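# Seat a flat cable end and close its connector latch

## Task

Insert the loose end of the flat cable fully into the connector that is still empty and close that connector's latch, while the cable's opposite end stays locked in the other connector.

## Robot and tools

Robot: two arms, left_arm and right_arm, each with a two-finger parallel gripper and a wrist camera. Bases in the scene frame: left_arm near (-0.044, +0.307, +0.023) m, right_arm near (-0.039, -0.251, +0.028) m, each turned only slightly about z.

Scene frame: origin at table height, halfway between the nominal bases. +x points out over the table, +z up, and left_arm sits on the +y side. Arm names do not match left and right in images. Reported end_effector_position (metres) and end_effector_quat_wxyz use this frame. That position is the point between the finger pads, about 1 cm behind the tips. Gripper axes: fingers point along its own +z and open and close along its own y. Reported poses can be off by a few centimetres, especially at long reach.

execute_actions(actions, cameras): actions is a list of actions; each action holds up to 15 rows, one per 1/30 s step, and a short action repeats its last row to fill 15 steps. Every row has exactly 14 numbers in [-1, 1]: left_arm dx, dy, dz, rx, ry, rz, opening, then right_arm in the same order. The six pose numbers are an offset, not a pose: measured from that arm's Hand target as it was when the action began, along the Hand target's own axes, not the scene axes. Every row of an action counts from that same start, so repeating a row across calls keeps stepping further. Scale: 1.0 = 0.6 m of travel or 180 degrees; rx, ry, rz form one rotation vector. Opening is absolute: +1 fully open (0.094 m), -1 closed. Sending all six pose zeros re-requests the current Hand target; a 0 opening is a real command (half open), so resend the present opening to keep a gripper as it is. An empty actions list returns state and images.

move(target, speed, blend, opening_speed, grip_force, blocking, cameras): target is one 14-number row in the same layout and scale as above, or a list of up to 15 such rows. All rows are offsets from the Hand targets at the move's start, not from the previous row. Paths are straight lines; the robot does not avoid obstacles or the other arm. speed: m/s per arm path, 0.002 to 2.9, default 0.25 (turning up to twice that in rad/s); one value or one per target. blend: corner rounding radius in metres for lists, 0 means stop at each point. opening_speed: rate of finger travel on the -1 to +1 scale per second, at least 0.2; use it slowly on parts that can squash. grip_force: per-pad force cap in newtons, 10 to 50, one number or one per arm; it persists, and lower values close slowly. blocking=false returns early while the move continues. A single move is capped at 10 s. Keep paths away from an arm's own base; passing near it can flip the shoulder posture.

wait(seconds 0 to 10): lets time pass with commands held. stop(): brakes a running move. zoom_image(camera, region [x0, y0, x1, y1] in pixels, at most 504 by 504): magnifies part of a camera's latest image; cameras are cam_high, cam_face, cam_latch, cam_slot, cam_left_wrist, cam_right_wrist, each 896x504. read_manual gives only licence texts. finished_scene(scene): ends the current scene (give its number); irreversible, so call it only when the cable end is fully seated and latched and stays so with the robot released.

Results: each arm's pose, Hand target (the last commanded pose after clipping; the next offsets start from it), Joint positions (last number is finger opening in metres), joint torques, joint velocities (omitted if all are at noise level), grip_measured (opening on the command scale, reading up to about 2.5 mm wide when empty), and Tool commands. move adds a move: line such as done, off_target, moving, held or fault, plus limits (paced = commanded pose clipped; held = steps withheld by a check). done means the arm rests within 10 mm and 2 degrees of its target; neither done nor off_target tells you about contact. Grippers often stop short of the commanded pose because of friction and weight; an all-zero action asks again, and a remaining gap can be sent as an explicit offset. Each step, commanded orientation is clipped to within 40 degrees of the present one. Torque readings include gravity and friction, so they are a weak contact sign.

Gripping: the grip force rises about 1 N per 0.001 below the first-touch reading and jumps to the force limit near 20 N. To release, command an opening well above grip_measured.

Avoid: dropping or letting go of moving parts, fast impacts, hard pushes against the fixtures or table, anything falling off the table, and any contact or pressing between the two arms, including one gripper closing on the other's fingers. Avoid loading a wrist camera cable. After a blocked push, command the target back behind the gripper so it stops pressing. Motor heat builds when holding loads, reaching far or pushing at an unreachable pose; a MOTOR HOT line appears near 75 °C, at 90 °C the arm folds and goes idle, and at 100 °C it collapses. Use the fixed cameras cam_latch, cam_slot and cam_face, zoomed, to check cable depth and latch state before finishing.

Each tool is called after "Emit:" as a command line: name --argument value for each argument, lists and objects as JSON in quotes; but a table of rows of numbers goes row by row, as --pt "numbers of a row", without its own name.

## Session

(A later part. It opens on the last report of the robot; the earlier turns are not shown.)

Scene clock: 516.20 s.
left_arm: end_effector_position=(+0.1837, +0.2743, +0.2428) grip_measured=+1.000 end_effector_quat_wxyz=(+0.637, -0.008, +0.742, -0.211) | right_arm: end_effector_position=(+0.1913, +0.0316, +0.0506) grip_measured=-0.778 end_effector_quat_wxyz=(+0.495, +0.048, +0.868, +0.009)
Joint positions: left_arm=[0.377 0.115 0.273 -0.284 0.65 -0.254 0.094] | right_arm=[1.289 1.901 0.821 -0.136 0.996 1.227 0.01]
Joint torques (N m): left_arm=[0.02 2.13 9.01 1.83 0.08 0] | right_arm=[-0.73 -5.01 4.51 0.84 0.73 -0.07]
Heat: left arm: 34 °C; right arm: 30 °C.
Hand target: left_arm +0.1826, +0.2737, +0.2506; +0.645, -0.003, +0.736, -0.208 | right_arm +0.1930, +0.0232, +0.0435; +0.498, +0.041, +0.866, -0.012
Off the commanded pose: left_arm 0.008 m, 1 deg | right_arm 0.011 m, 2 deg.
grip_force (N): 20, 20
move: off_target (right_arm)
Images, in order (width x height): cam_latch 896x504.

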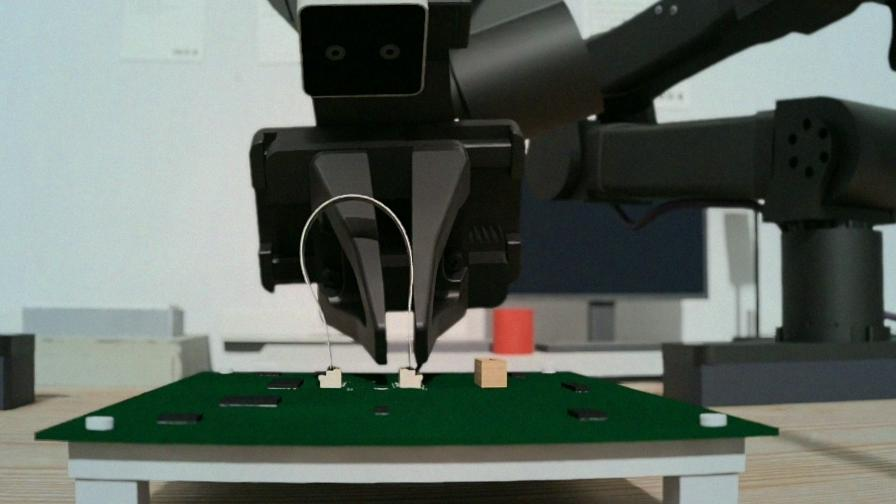

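Emit:
move --target '[0,0,0,0,0,0,1,0.0015,-0.0005,0.0008,0.0005,0.0001,-0.0009,-0.755]' --speed 0.01 --opening_speed 0.2 --cameras '["cam_latch"]'

Emit:
zoom_image --camera "cam_latch" --region '[390, 350, 430, 390]'

Scene clock: 517.30 s.
left_arm: end_effector_position=(+0.1837, +0.2743, +0.2428) grip_measured=+1.000 end_effector_quat_wxyz=(+0.637, -0.008, +0.742, -0.211) | right_arm: end_effector_position=(+0.1915, +0.0313, +0.0504) grip_measured=-0.758 end_effector_quat_wxyz=(+0.496, +0.048, +0.867, +0.007)
Joint positions: left_arm=[0.377 0.115 0.273 -0.284 0.65 -0.254 0.094] | right_arm=[1.289 1.903 0.821 -0.135 0.999 1.227 0.011]
Joint torques (N m): left_arm=[0.02 2.14 8.99 1.83 0.06 0] | right_arm=[-0.75 -5.01 4.46 0.82 0.68 -0.07]
Heat: left arm: 34 °C; right arm: 30 °C.
Hand target: left_arm +0.1826, +0.2737, +0.2506; +0.645, -0.003, +0.736, -0.208 | right_arm +0.1930, +0.0230, +0.0425; +0.498, +0.040, +0.866, -0.013
Off the commanded pose: left_arm 0.008 m, 1 deg | right_arm 0.012 m, 2 deg.
grip_force (N): 20, 20
move: off_target (right_arm)
Images, in order (width x height): cam_latch 896x504.

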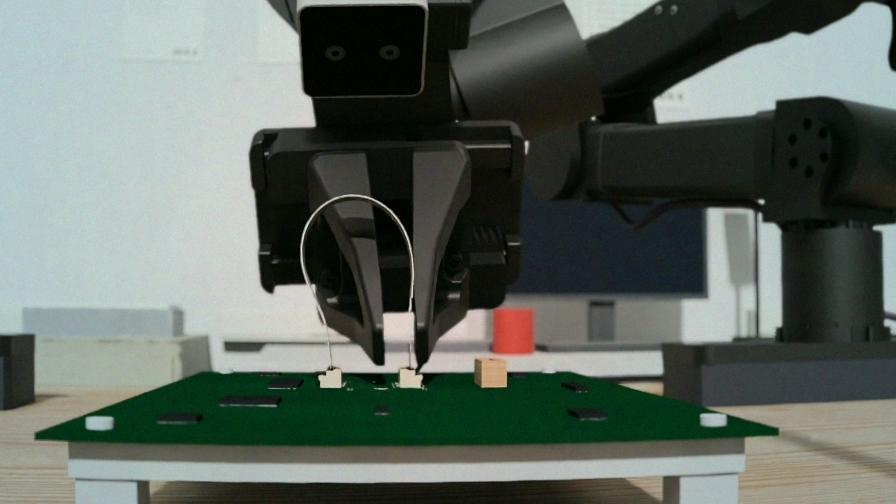

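Scaled by 12.600 from the camera's 896x504 image, which has a finer 1280x720 frame.

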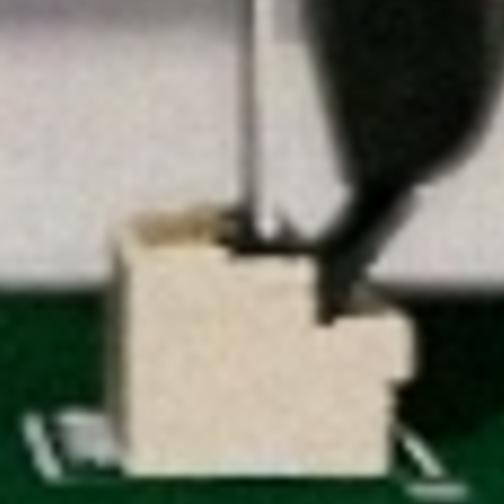

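Emit:
move --pt "0 0 0 0 0 0 1 -0.01496 0.00453 -0.00795 -0.00524 -0.00136 0.00898 -0.755" --pt "0 0 0 0 0 0 1 -0.02992 0.00906 -0.0159 -0.01048 -0.00272 0.01796 -0.755" --pt "0 0 0 0 0 0 1 -0.02992 0.00906 -0.0159 -0.01048 -0.00272 0.01796 -0.83" --speed 0.01 --opening_speed 0.3 --cameras '["cam_latch"]'

Emit:
zoom_image --camera "cam_latch" --region '[360, 300, 460, 400]'

Scene clock: 523.50 s.
left_arm: end_effector_position=(+0.1837, +0.2743, +0.2428) grip_measured=+1.000 end_effector_quat_wxyz=(+0.637, -0.008, +0.742, -0.211) | right_arm: end_effector_position=(+0.1914, +0.0329, +0.0537) grip_measured=-0.827 end_effector_quat_wxyz=(+0.495, +0.050, +0.867, +0.014)
Joint positions: left_arm=[0.377 0.115 0.273 -0.284 0.65 -0.254 0.094] | right_arm=[1.289 1.89 0.821 -0.135 0.994 1.227 0.008]
Joint torques (N m): left_arm=[-0.03 2.11 8.99 1.83 0.06 0.01] | right_arm=[-0.87 -9.11 4.34 0.82 0.72 -0.06]
Heat: left arm: 34 °C; right arm: 30 °C.
Hand target: left_arm +0.1826, +0.2737, +0.2506; +0.645, -0.003, +0.736, -0.208 | right_arm +0.1942, +0.0279, +0.0629; +0.503, +0.057, +0.862, +0.015
Off the commanded pose: left_arm 0.008 m, 1 deg | right_arm 0.011 m, 1 deg.
grip_force (N): 20, 20
move: off_target (right_arm); target 3's new opening was sent with right_arm's hand 0.011 m and 1 deg from that target
Images, in order (width x height): cam_latch 896x504.

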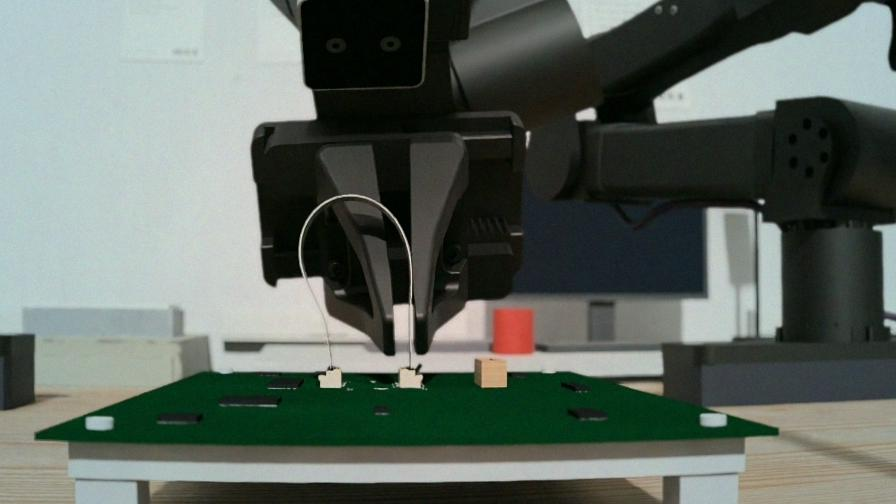

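Scaled by 5.040 from the camera's 896x504 image, which has a finer 1280x720 frame.

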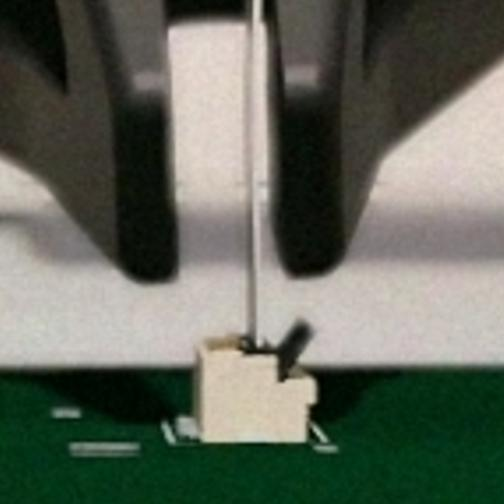

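Emit:
move --target '[0,0,0,0,0,0,1,0.0225,-0.0069,0.0119,0.0079,0.002,-0.0135,-0.845]' --speed 0.01

Emit:
move --target '[0,0,0,0,0,0,1,0.0013,-0.00046,0.0007,0.00046,0.00012,-0.0008,-0.845]' --speed 0.01 --cameras '["cam_latch"]'

Emit:
zoom_image --camera "cam_latch" --region '[360, 300, 460, 400]'

Scene clock: 527.40 s.
left_arm: end_effector_position=(+0.1837, +0.2743, +0.2428) grip_measured=+1.000 end_effector_quat_wxyz=(+0.637, -0.008, +0.742, -0.211) | right_arm: end_effector_position=(+0.1914, +0.0329, +0.0537) grip_measured=-0.842 end_effector_quat_wxyz=(+0.495, +0.050, +0.867, +0.014)
Joint positions: left_arm=[0.377 0.115 0.273 -0.284 0.65 -0.254 0.094] | right_arm=[1.289 1.89 0.821 -0.135 0.994 1.227 0.007]
Joint torques (N m): left_arm=[0.03 2.14 9.03 1.83 0.07 0.01] | right_arm=[-0.73 -5 4.81 0.82 0.75 -0.06]
Heat: left arm: 34 °C; right arm: 30 °C.
Hand target: left_arm +0.1826, +0.2737, +0.2506; +0.645, -0.003, +0.736, -0.208 | right_arm +0.1935, +0.0251, +0.0474; +0.500, +0.045, +0.865, -0.006
Off the commanded pose: left_arm 0.008 m, 1 deg | right_arm 0.010 m, 2 deg.
grip_force (N): 20, 20
move: done

Scene clock: 528.10 s.
left_arm: end_effector_position=(+0.1837, +0.2743, +0.2428) grip_measured=+1.000 end_effector_quat_wxyz=(+0.637, -0.008, +0.742, -0.211) | right_arm: end_effector_position=(+0.1912, +0.0323, +0.0514) grip_measured=-0.842 end_effector_quat_wxyz=(+0.494, +0.049, +0.868, +0.011)
Joint positions: left_arm=[0.377 0.115 0.273 -0.284 0.65 -0.254 0.094] | right_arm=[1.289 1.898 0.821 -0.135 0.994 1.227 0.007]
Joint torques (N m): left_arm=[-0.01 2.15 8.99 1.82 0.08 0.02] | right_arm=[-0.75 -5.3 4.78 0.83 0.75 -0.05]
Heat: left arm: 34 °C; right arm: 30 °C.
Hand target: left_arm +0.1826, +0.2737, +0.2506; +0.645, -0.003, +0.736, -0.208 | right_arm +0.1934, +0.0249, +0.0464; +0.499, +0.044, +0.865, -0.007
Off the commanded pose: left_arm 0.008 m, 1 deg | right_arm 0.009 m, 2 deg.
grip_force (N): 20, 20
move: done
Images, in order (width x height): cam_latch 896x504.

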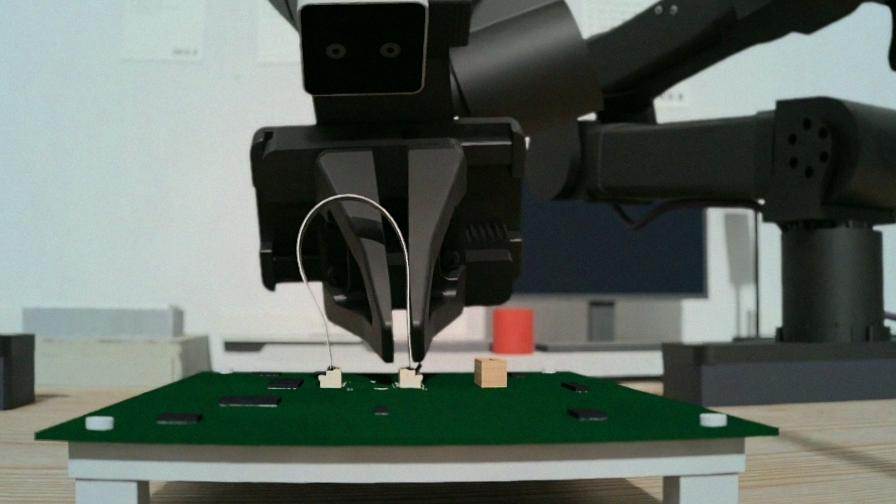

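Scaled by 5.040 from the camera's 896x504 image, which has a finer 1280x720 frame.

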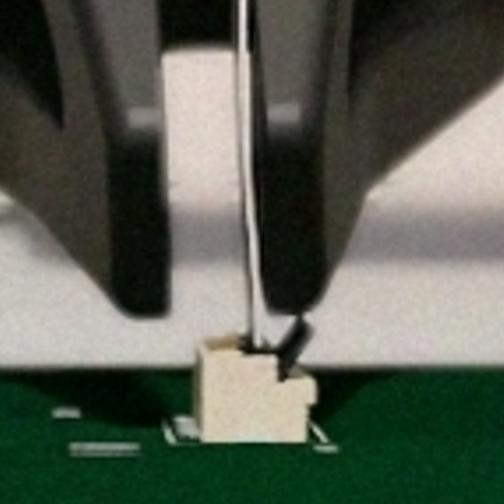

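Emit:
move --target '[0,0,0,0,0,0,1,0.0018,-0.0006,0.00095,0.0006,0.0001,-0.0011,-0.84]' --speed 0.01 --cameras '["cam_latch"]'

Emit:
zoom_image --camera "cam_latch" --region '[390, 350, 430, 390]'

Scene clock: 529.23 s.
left_arm: end_effector_position=(+0.1837, +0.2743, +0.2428) grip_measured=+1.000 end_effector_quat_wxyz=(+0.637, -0.008, +0.742, -0.211) | right_arm: end_effector_position=(+0.1912, +0.0323, +0.0514) grip_measured=-0.842 end_effector_quat_wxyz=(+0.494, +0.049, +0.868, +0.011)
Joint positions: left_arm=[0.377 0.115 0.273 -0.284 0.65 -0.254 0.094] | right_arm=[1.289 1.898 0.821 -0.135 0.994 1.227 0.007]
Joint torques (N m): left_arm=[-0.02 2.1 8.99 1.84 0.07 0] | right_arm=[-0.72 -5.07 4.77 0.84 0.76 -0.07]
Heat: left arm: 34 °C; right arm: 30 °C.
Hand target: left_arm +0.1826, +0.2737, +0.2506; +0.645, -0.003, +0.736, -0.208 | right_arm +0.1933, +0.0246, +0.0452; +0.499, +0.043, +0.865, -0.009
Off the commanded pose: left_arm 0.008 m, 1 deg | right_arm 0.010 m, 2 deg.
grip_force (N): 20, 20
move: done
Images, in order (width x height): cam_latch 896x504.

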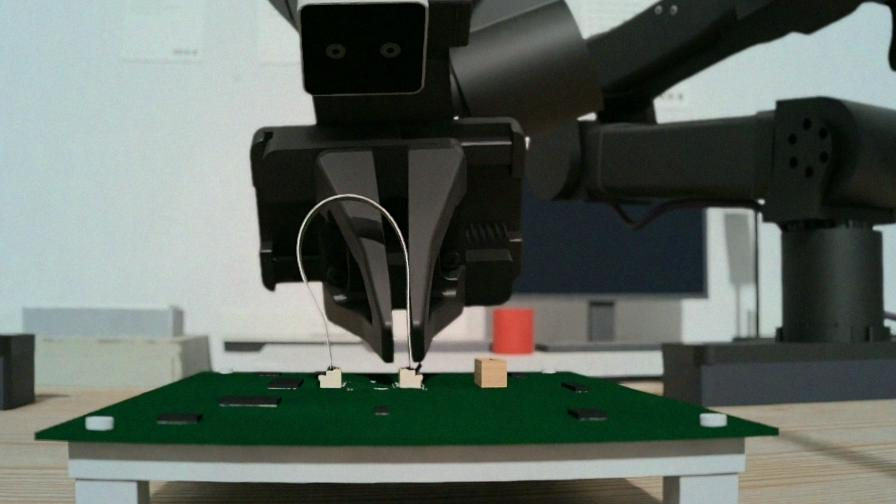

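Scaled by 12.600 from the camera's 896x504 image, which has a finer 1280x720 frame.

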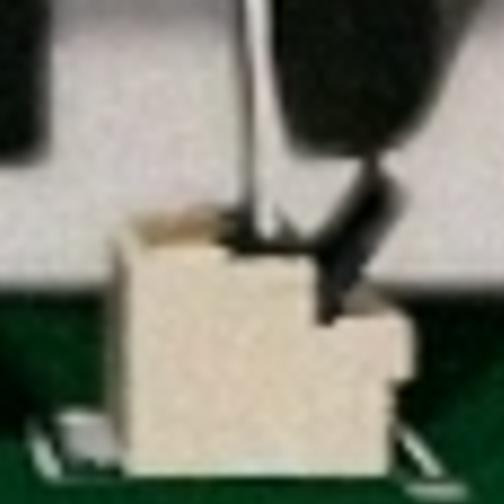

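Emit:
move --target '[0,0,0,0,0,0,1,0.0013,-0.00046,0.0007,0.00046,0.0001,-0.0008,-0.84]' --speed 0.01 --cameras '["cam_latch"]'

Emit:
zoom_image --camera "cam_latch" --region '[390, 350, 430, 390]'

Scene clock: 530.27 s.
left_arm: end_effector_position=(+0.1837, +0.2743, +0.2428) grip_measured=+1.000 end_effector_quat_wxyz=(+0.637, -0.008, +0.742, -0.211) | right_arm: end_effector_position=(+0.1912, +0.0318, +0.0504) grip_measured=-0.842 end_effector_quat_wxyz=(+0.495, +0.048, +0.868, +0.009)
Joint positions: left_arm=[0.377 0.115 0.273 -0.284 0.65 -0.254 0.094] | right_arm=[1.289 1.901 0.821 -0.135 0.995 1.227 0.007]
Joint torques (N m): left_arm=[0.05 2.13 9.03 1.82 0.05 0] | right_arm=[-0.7 -5.08 4.72 0.83 0.74 -0.07]
Heat: left arm: 34 °C; right arm: 30 °C.
Hand target: left_arm +0.1826, +0.2737, +0.2506; +0.645, -0.003, +0.736, -0.208 | right_arm +0.1933, +0.0243, +0.0443; +0.499, +0.042, +0.866, -0.010
Off the commanded pose: left_arm 0.008 m, 1 deg | right_arm 0.010 m, 2 deg.
grip_force (N): 20, 20
move: done
Images, in order (width x height): cam_latch 896x504.

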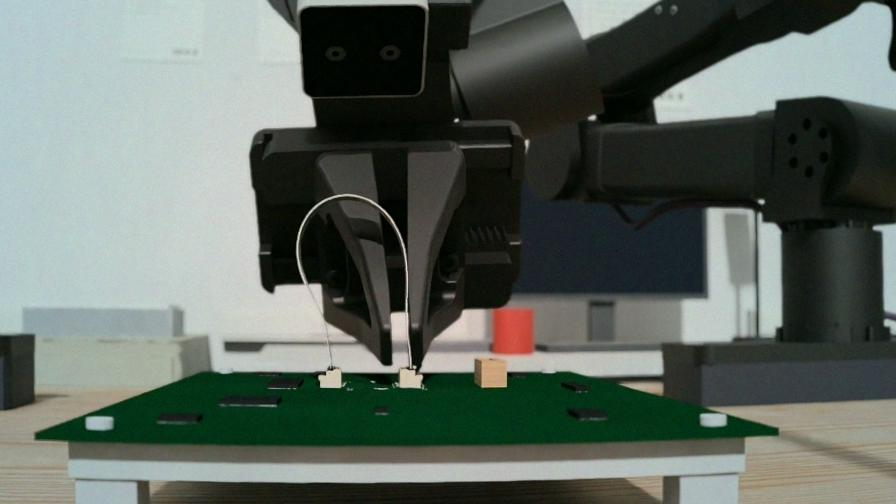

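Scaled by 12.600 from the camera's 896x504 image, which has a finer 1280x720 frame.

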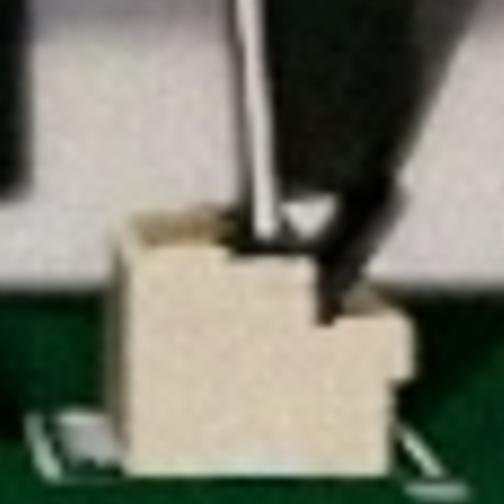

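Emit:
move --target '[0,0,0,0,0,0,1,0.0009,-0.0003,0.0005,0.0003,0.0001,-0.0005,-0.80]' --speed 0.01 --opening_speed 0.2 --cameras '["cam_latch"]'

Emit:
zoom_image --camera "cam_latch" --region '[390, 350, 430, 390]'

Scene clock: 531.83 s.
left_arm: end_effector_position=(+0.1837, +0.2743, +0.2428) grip_measured=+1.000 end_effector_quat_wxyz=(+0.637, -0.008, +0.742, -0.211) | right_arm: end_effector_position=(+0.1915, +0.0312, +0.0501) grip_measured=-0.803 end_effector_quat_wxyz=(+0.496, +0.047, +0.867, +0.007)
Joint positions: left_arm=[0.377 0.115 0.273 -0.284 0.65 -0.254 0.094] | right_arm=[1.289 1.904 0.821 -0.135 0.999 1.227 0.009]
Joint torques (N m): left_arm=[0.03 2.11 9.03 1.83 0.06 0.01] | right_arm=[-0.76 -5.14 4.78 0.83 0.7 -0.06]
Heat: left arm: 34 °C; right arm: 30 °C.
Hand target: left_arm +0.1826, +0.2737, +0.2506; +0.645, -0.003, +0.736, -0.208 | right_arm +0.1932, +0.0242, +0.0437; +0.499, +0.042, +0.866, -0.011
Off the commanded pose: left_arm 0.008 m, 1 deg | right_arm 0.010 m, 2 deg.
grip_force (N): 20, 20
move: done
Images, in order (width x height): cam_latch 896x504.

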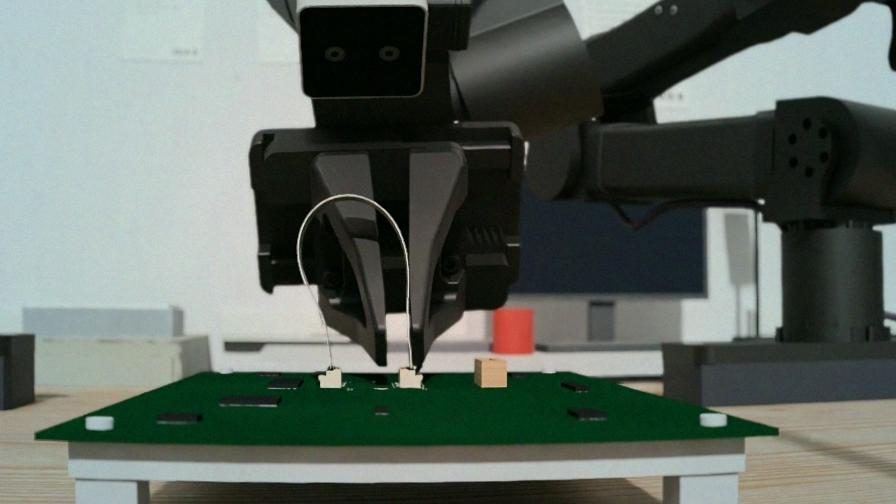

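Scaled by 12.600 from the camera's 896x504 image, which has a finer 1280x720 frame.

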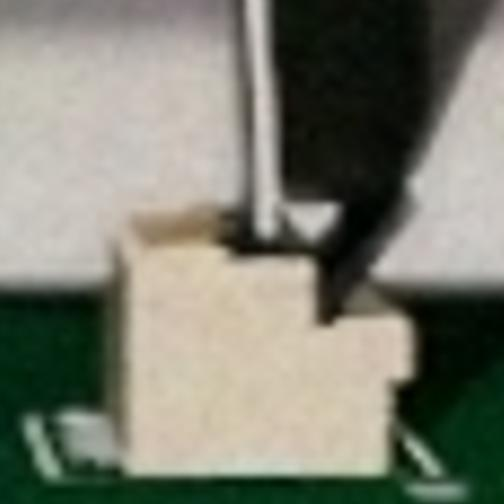

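Emit:
execute_actions --actions '[]' --cameras '["cam_latch","cam_slot"]'

Emit:
zoom_image --camera "cam_latch" --region '[390, 350, 430, 390]'

Scene clock: 535.33 s.
left_arm: end_effector_position=(+0.1837, +0.2743, +0.2428) grip_measured=+1.000 end_effector_quat_wxyz=(+0.637, -0.008, +0.742, -0.211) | right_arm: end_effector_position=(+0.1915, +0.0312, +0.0501) grip_measured=-0.803 end_effector_quat_wxyz=(+0.496, +0.047, +0.867, +0.007)
Joint positions: left_arm=[0.377 0.115 0.273 -0.284 0.65 -0.254 0.094] | right_arm=[1.289 1.904 0.821 -0.135 0.999 1.227 0.009]
Joint velocities: within noise
Joint torques (N m): left_arm=[-0.05 2.13 9.02 1.83 0.07 0.01] | right_arm=[-0.73 -5.18 4.72 0.83 0.71 -0.06]
Heat: left arm: 34 °C; right arm: 30 °C.
Hand target: left_arm +0.1826, +0.2737, +0.2506; +0.645, -0.003, +0.736, -0.208 | right_arm +0.1932, +0.0242, +0.0437; +0.499, +0.042, +0.866, -0.011
Tool commands: left_gripper/opening=+1.0 right_gripper/opening=-0.8
Off the commanded pose: left_arm 0.008 m, 1 deg | right_arm 0.010 m, 2 deg.
grip_force (N): 20, 20
Images, in order (width x height): cam_latch 896x504, cam_slot 896x504.

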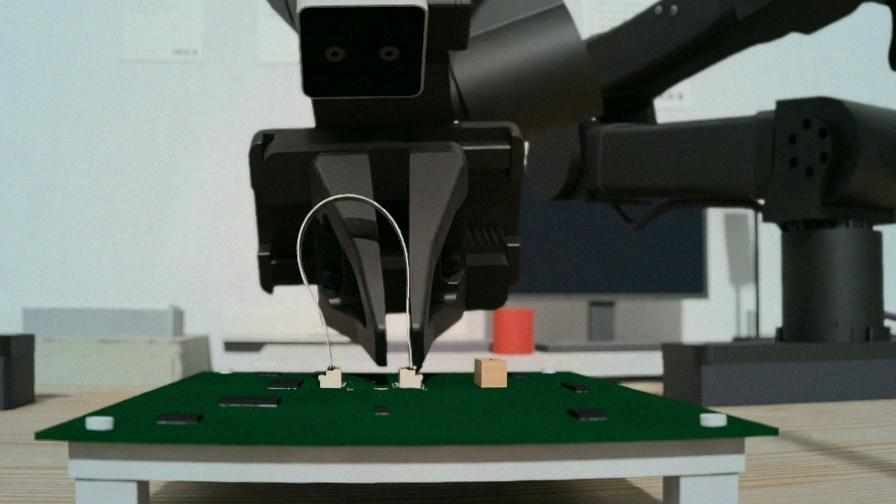

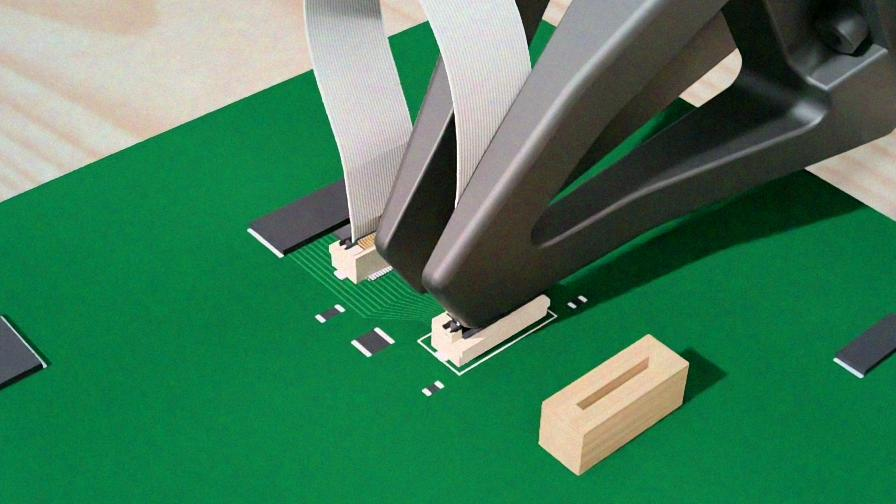

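Scaled by 12.600 from the camera's 896x504 image, which has a finer 1280x720 frame.

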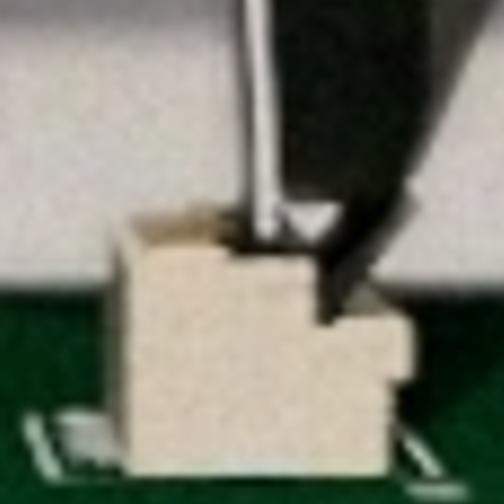

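Emit:
move --target '[0,0,0,0,0,0,1,0.0013,-0.00046,0.0007,0.00046,0.0001,-0.0008,-0.77]' --speed 0.01 --opening_speed 0.2 --cameras '["cam_latch"]'

Emit:
zoom_image --camera "cam_latch" --region '[390, 350, 430, 390]'

Scene clock: 536.63 s.
left_arm: end_effector_position=(+0.1837, +0.2743, +0.2428) grip_measured=+1.000 end_effector_quat_wxyz=(+0.637, -0.008, +0.742, -0.211) | right_arm: end_effector_position=(+0.1915, +0.0310, +0.0502) grip_measured=-0.773 end_effector_quat_wxyz=(+0.496, +0.047, +0.867, +0.006)
Joint positions: left_arm=[0.377 0.115 0.273 -0.284 0.65 -0.254 0.094] | right_arm=[1.289 1.904 0.821 -0.136 1 1.227 0.011]
Joint torques (N m): left_arm=[0.03 2.14 8.99 1.84 0.08 0.01] | right_arm=[-0.72 -4.94 4.72 0.84 0.7 -0.05]
Heat: left arm: 34 °C; right arm: 30 °C.
Hand target: left_arm +0.1826, +0.2737, +0.2506; +0.645, -0.003, +0.736, -0.208 | right_arm +0.1932, +0.0239, +0.0428; +0.499, +0.041, +0.866, -0.012
Off the commanded pose: left_arm 0.008 m, 1 deg | right_arm 0.010 m, 2 deg.
grip_force (N): 20, 20
move: done
Images, in order (width x height): cam_latch 896x504.

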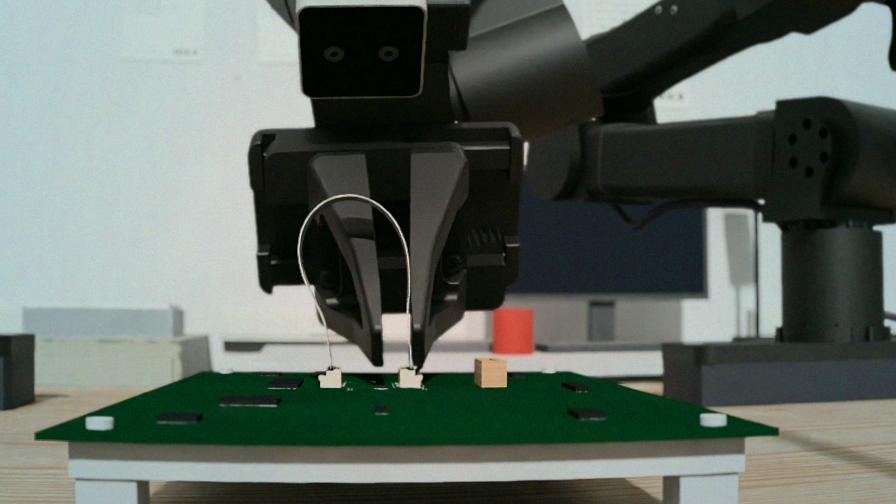

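Scaled by 12.600 from the camera's 896x504 image, which has a finer 1280x720 frame.

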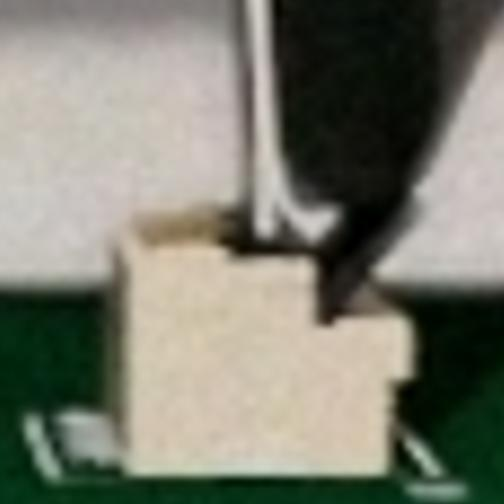

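Emit:
move --target '[0,0,0,0,0,0,1,0.00217,-0.00077,0.00117,0.00077,0.00017,-0.0013,-0.74]' --speed 0.01 --opening_speed 0.2 --cameras '["cam_latch"]'

Emit:
zoom_image --camera "cam_latch" --region '[390, 350, 430, 390]'

Scene clock: 537.97 s.
left_arm: end_effector_position=(+0.1837, +0.2743, +0.2428) grip_measured=+1.000 end_effector_quat_wxyz=(+0.637, -0.008, +0.742, -0.211) | right_arm: end_effector_position=(+0.1920, +0.0296, +0.0494) grip_measured=-0.743 end_effector_quat_wxyz=(+0.499, +0.046, +0.865, +0.002)
Joint positions: left_arm=[0.377 0.115 0.273 -0.284 0.65 -0.254 0.094] | right_arm=[1.289 1.91 0.821 -0.137 1.008 1.227 0.012]
Joint torques (N m): left_arm=[-0.01 2.11 9.03 1.81 0.07 -0.01] | right_arm=[-0.73 -5.03 4.72 0.85 0.6 -0.05]
Heat: left arm: 34 °C; right arm: 30 °C.
Hand target: left_arm +0.1826, +0.2737, +0.2506; +0.645, -0.003, +0.736, -0.208 | right_arm +0.1931, +0.0234, +0.0413; +0.498, +0.040, +0.866, -0.014
Off the commanded pose: left_arm 0.008 m, 1 deg | right_arm 0.010 m, 2 deg.
grip_force (N): 20, 20
move: done
Images, in order (width x height): cam_latch 896x504.

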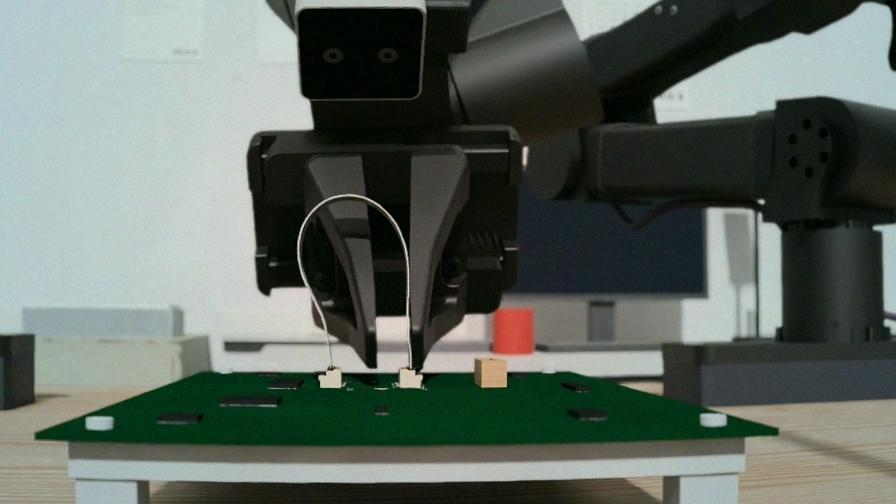

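Scaled by 12.600 from the camera's 896x504 image, which has a finer 1280x720 frame.

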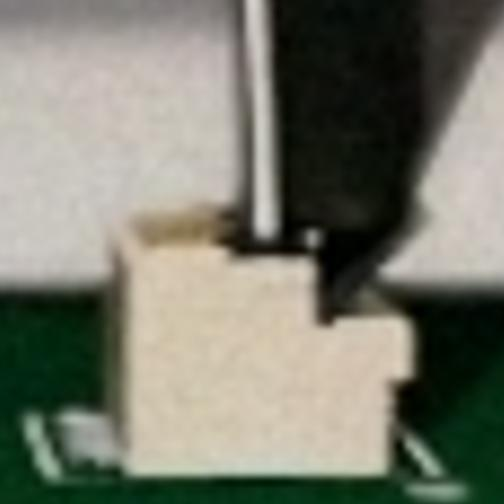

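Emit:
move --target '[0,0,0,0,0,0,1,0.00087,-0.00031,0.00047,0.00031,0.00007,-0.00053,-0.70]' --speed 0.01 --opening_speed 0.2 --cameras '["cam_latch"]'

Emit:
zoom_image --camera "cam_latch" --region '[390, 350, 430, 390]'

Scene clock: 539.47 s.
left_arm: end_effector_position=(+0.1837, +0.2743, +0.2428) grip_measured=+1.000 end_effector_quat_wxyz=(+0.637, -0.008, +0.742, -0.211) | right_arm: end_effector_position=(+0.1920, +0.0291, +0.0489) grip_measured=-0.703 end_effector_quat_wxyz=(+0.499, +0.045, +0.865, +0.000)
Joint positions: left_arm=[0.377 0.115 0.273 -0.284 0.65 -0.254 0.094] | right_arm=[1.289 1.913 0.821 -0.139 1.01 1.226 0.014]
Joint torques (N m): left_arm=[0.03 2.19 9.02 1.82 0.07 0.01] | right_arm=[-0.73 -5.04 4.71 0.84 0.58 -0.06]
Heat: left arm: 34 °C; right arm: 30 °C.
Hand target: left_arm +0.1826, +0.2737, +0.2506; +0.645, -0.003, +0.736, -0.208 | right_arm +0.1931, +0.0233, +0.0407; +0.498, +0.039, +0.866, -0.015
Off the commanded pose: left_arm 0.008 m, 1 deg | right_arm 0.010 m, 2 deg.
grip_force (N): 20, 20
move: done
Images, in order (width x height): cam_latch 896x504.

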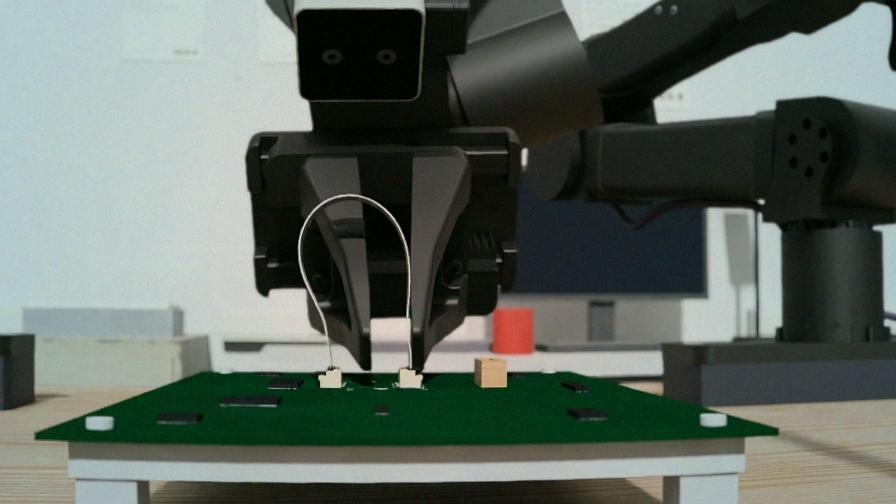

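Scaled by 12.600 from the camera's 896x504 image, which has a finer 1280x720 frame.

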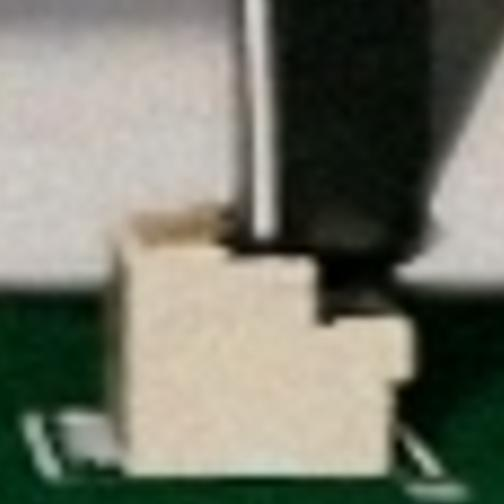

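Emit:
move --target '[0,0,0,0,0,0,1,0,0,0,0,0,0,-0.67]' --speed 0.01 --opening_speed 0.2 --cameras '["cam_latch"]'

Emit:
zoom_image --camera "cam_latch" --region '[390, 350, 430, 390]'

Scene clock: 540.87 s.
left_arm: end_effector_position=(+0.1837, +0.2743, +0.2428) grip_measured=+1.000 end_effector_quat_wxyz=(+0.637, -0.008, +0.742, -0.211) | right_arm: end_effector_position=(+0.1920, +0.0290, +0.0490) grip_measured=-0.673 end_effector_quat_wxyz=(+0.500, +0.045, +0.865, +0.000)
Joint positions: left_arm=[0.377 0.115 0.273 -0.284 0.65 -0.254 0.094] | right_arm=[1.289 1.913 0.821 -0.139 1.01 1.226 0.015]
Joint torques (N m): left_arm=[-0.01 2.1 8.98 1.81 0.06 0] | right_arm=[-0.77 -5.09 4.72 0.85 0.57 -0.05]
Heat: left arm: 34 °C; right arm: 30 °C.
Hand target: left_arm +0.1826, +0.2737, +0.2506; +0.645, -0.003, +0.736, -0.208 | right_arm +0.1931, +0.0233, +0.0407; +0.498, +0.039, +0.866, -0.015
Off the commanded pose: left_arm 0.008 m, 1 deg | right_arm 0.010 m, 2 deg.
grip_force (N): 20, 20
move: done
Images, in order (width x height): cam_latch 896x504.

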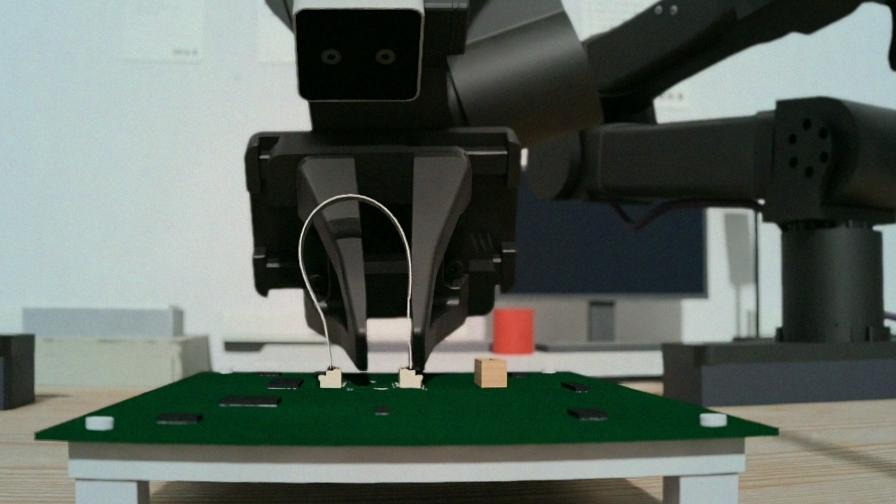

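Scaled by 12.600 from the camera's 896x504 image, which has a finer 1280x720 frame.

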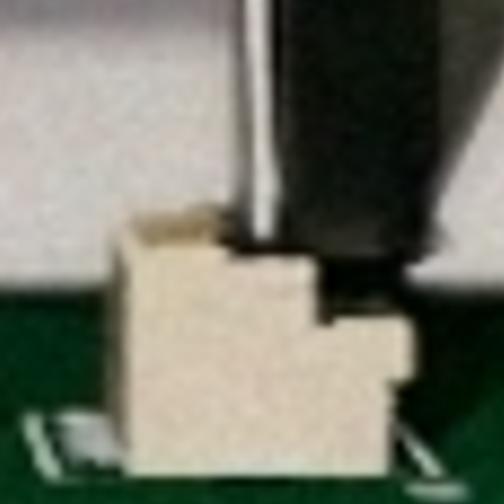

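Emit:
move --target '[0,0,0,0,0,0,1,0,0,0,0,0,0,-0.63]' --speed 0.01 --opening_speed 0.2 --cameras '["cam_latch"]'

Emit:
zoom_image --camera "cam_latch" --region '[390, 350, 430, 390]'

Scene clock: 541.90 s.
left_arm: end_effector_position=(+0.1837, +0.2743, +0.2428) grip_measured=+1.000 end_effector_quat_wxyz=(+0.637, -0.008, +0.742, -0.211) | right_arm: end_effector_position=(+0.1920, +0.0290, +0.0489) grip_measured=-0.633 end_effector_quat_wxyz=(+0.499, +0.045, +0.865, +0.000)
Joint positions: left_arm=[0.377 0.115 0.273 -0.284 0.65 -0.254 0.094] | right_arm=[1.289 1.913 0.821 -0.139 1.01 1.226 0.017]
Joint torques (N m): left_arm=[0.03 2.14 9.02 1.82 0.06 0] | right_arm=[-0.72 -5.04 4.68 0.85 0.57 -0.06]
Heat: left arm: 34 °C; right arm: 30 °C.
Hand target: left_arm +0.1826, +0.2737, +0.2506; +0.645, -0.003, +0.736, -0.208 | right_arm +0.1931, +0.0233, +0.0407; +0.498, +0.039, +0.866, -0.015
Off the commanded pose: left_arm 0.008 m, 1 deg | right_arm 0.010 m, 2 deg.
grip_force (N): 20, 20
move: done
Images, in order (width x height): cam_latch 896x504.

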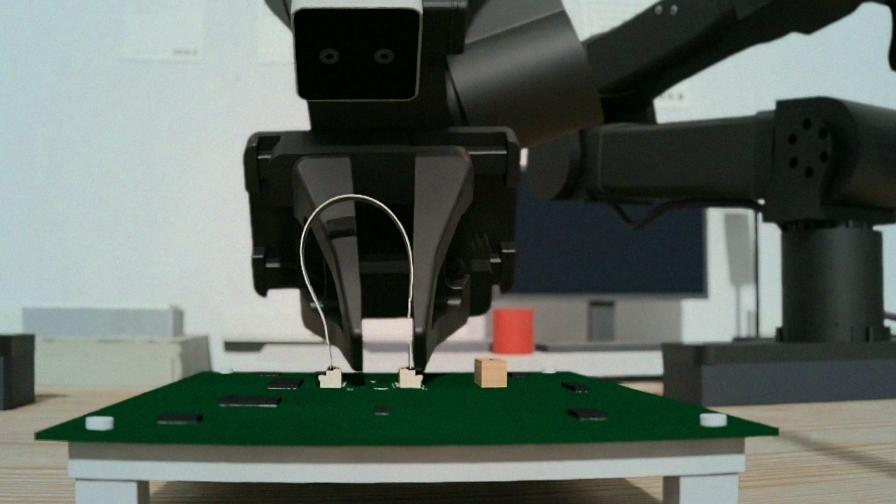

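Scaled by 12.600 from the camera's 896x504 image, which has a finer 1280x720 frame.

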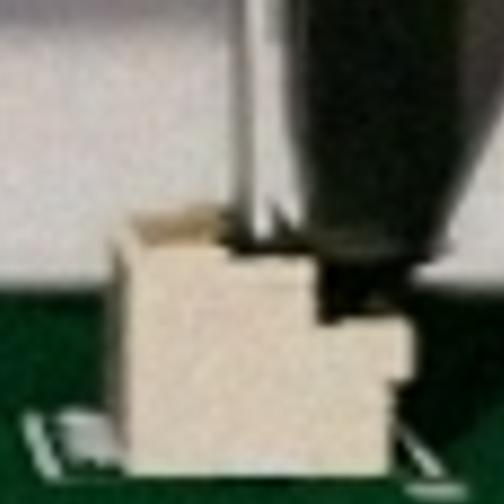

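Emit:
move --target '[0,0,0,0,0,0,1,0.0013,-0.00046,0.0007,0.00046,0.0001,-0.0008,-0.60]' --speed 0.01 --opening_speed 0.2 --cameras '["cam_latch"]'

Emit:
zoom_image --camera "cam_latch" --region '[390, 350, 430, 390]'

Scene clock: 543.43 s.
left_arm: end_effector_position=(+0.1837, +0.2743, +0.2428) grip_measured=+1.000 end_effector_quat_wxyz=(+0.637, -0.008, +0.742, -0.211) | right_arm: end_effector_position=(+0.1920, +0.0289, +0.0477) grip_measured=-0.603 end_effector_quat_wxyz=(+0.499, +0.045, +0.865, -0.001)
Joint positions: left_arm=[0.377 0.115 0.273 -0.284 0.65 -0.254 0.094] | right_arm=[1.289 1.917 0.821 -0.136 1.01 1.226 0.019]
Joint torques (N m): left_arm=[0.01 2.13 9.05 1.84 0.05 0] | right_arm=[-0.77 -5.19 4.75 0.83 0.59 -0.06]
Heat: left arm: 34 °C; right arm: 30 °C.
Hand target: left_arm +0.1826, +0.2737, +0.2506; +0.645, -0.003, +0.736, -0.208 | right_arm +0.1930, +0.0231, +0.0398; +0.498, +0.039, +0.866, -0.016
Off the commanded pose: left_arm 0.008 m, 1 deg | right_arm 0.010 m, 2 deg.
grip_force (N): 20, 20
move: done
Images, in order (width x height): cam_latch 896x504.

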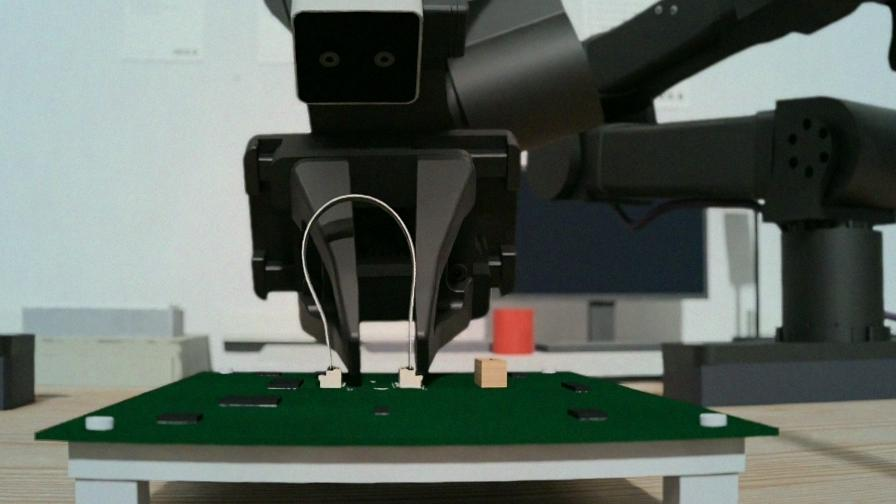

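Scaled by 12.600 from the camera's 896x504 image, which has a finer 1280x720 frame.

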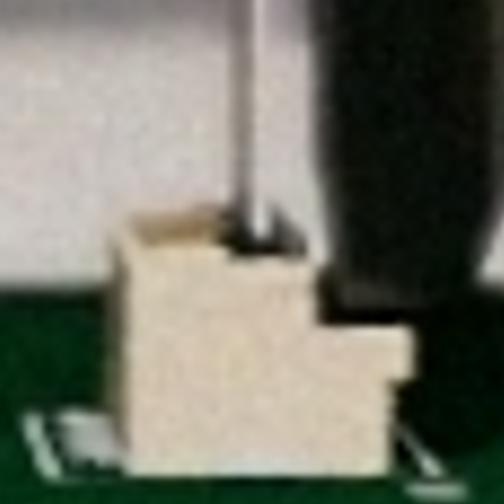

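Emit:
execute_actions --actions '[]' --cameras '["cam_latch","cam_slot","cam_face"]'

Emit:
zoom_image --camera "cam_latch" --region '[310, 350, 350, 390]'

Emit:
zoom_image --camera "cam_slot" --region '[420, 280, 560, 380]'

Emit:
zoom_image --camera "cam_face" --region '[405, 235, 485, 295]'

Scene clock: 544.27 s.
left_arm: end_effector_position=(+0.1837, +0.2743, +0.2428) grip_measured=+1.000 end_effector_quat_wxyz=(+0.637, -0.008, +0.742, -0.211) | right_arm: end_effector_position=(+0.1920, +0.0289, +0.0477) grip_measured=-0.603 end_effector_quat_wxyz=(+0.499, +0.045, +0.865, -0.001)
Joint positions: left_arm=[0.377 0.115 0.273 -0.284 0.65 -0.254 0.094] | right_arm=[1.289 1.917 0.821 -0.136 1.01 1.226 0.019]
Joint velocities: within noise
Joint torques (N m): left_arm=[-0.01 2.13 8.98 1.82 0.07 0.01] | right_arm=[-0.79 -5.12 4.68 0.82 0.58 -0.07]
Heat: left arm: 34 °C; right arm: 30 °C.
Hand target: left_arm +0.1826, +0.2737, +0.2506; +0.645, -0.003, +0.736, -0.208 | right_arm +0.1930, +0.0231, +0.0398; +0.498, +0.039, +0.866, -0.016
Tool commands: left_gripper/opening=+1.0 right_gripper/opening=-0.6
Off the commanded pose: left_arm 0.008 m, 1 deg | right_arm 0.010 m, 2 deg.
grip_force (N): 20, 20
Images, in order (width x height): cam_face 896x504, cam_latch 896x504, cam_slot 896x504.

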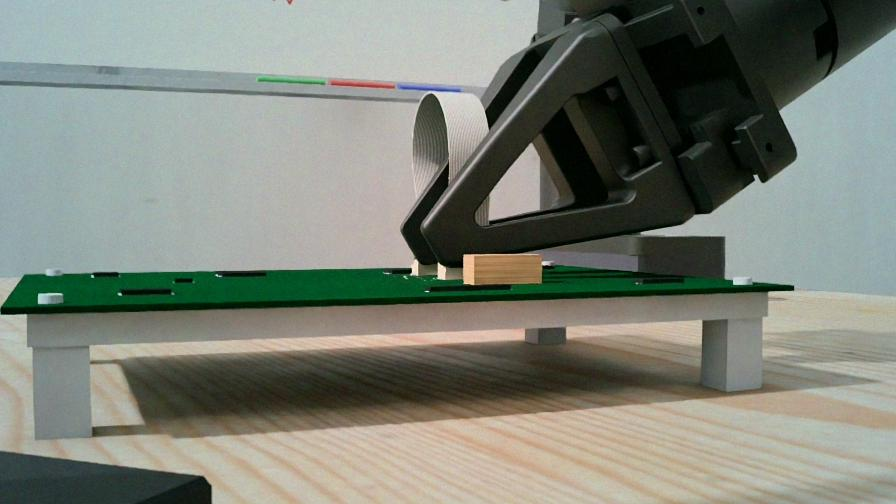

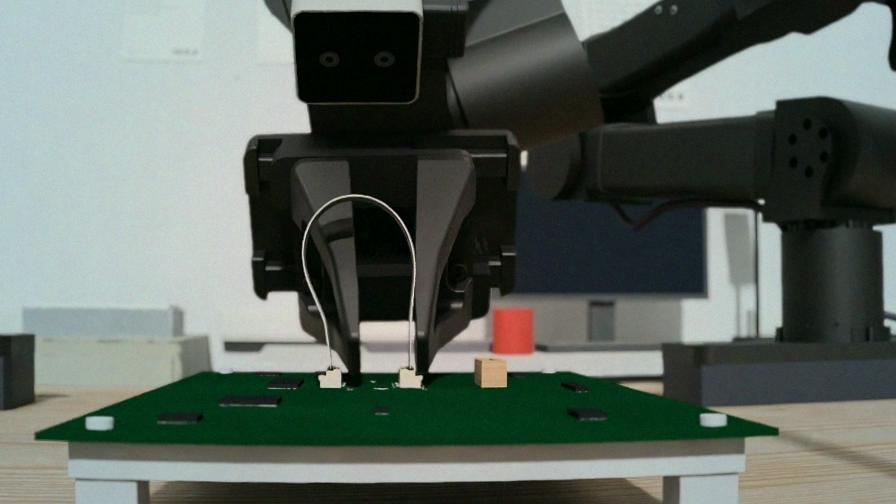

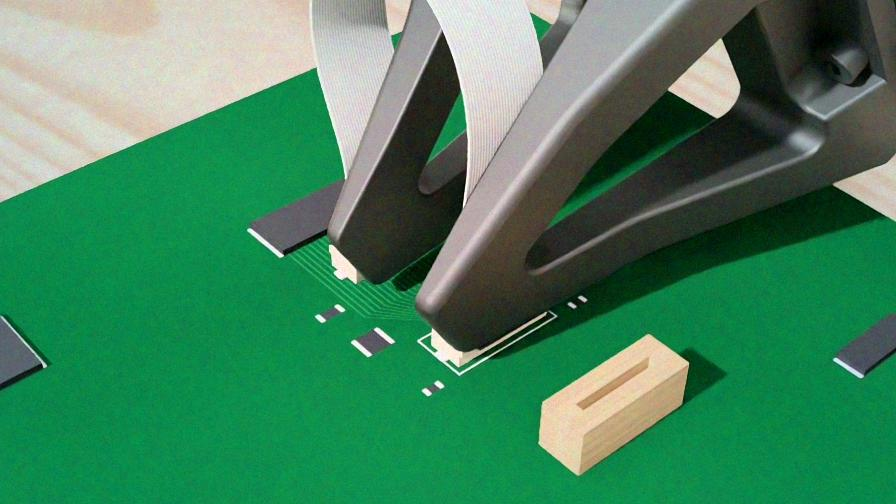

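Scaled by 12.600 from the camera's 896x504 image, which has a finer 1280x720 frame.

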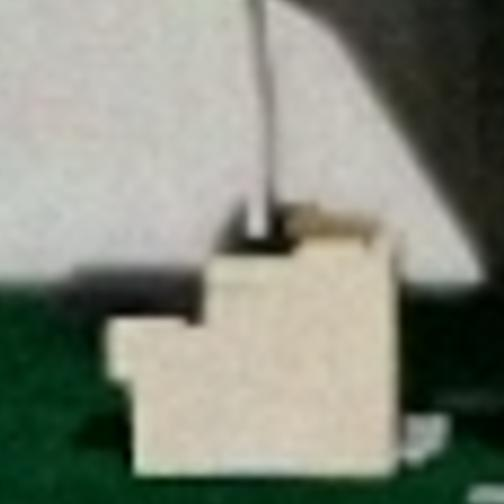

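Scaled by 3.600 from the camera's 896x504 image, which has a finer 1280x720 frame.

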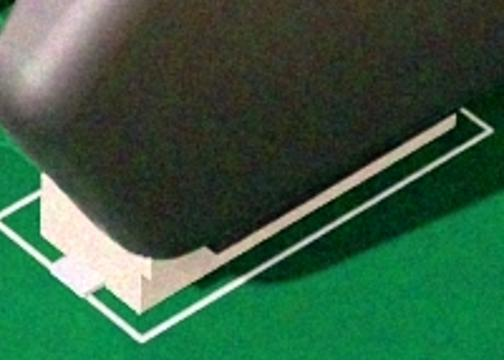

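Scaled by 6.300 from the camera's 896x504 image, which has a finer 1280x720 frame.

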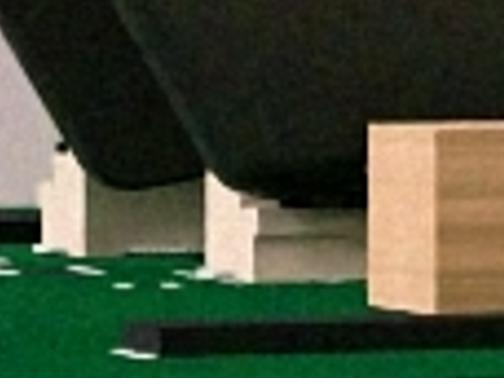

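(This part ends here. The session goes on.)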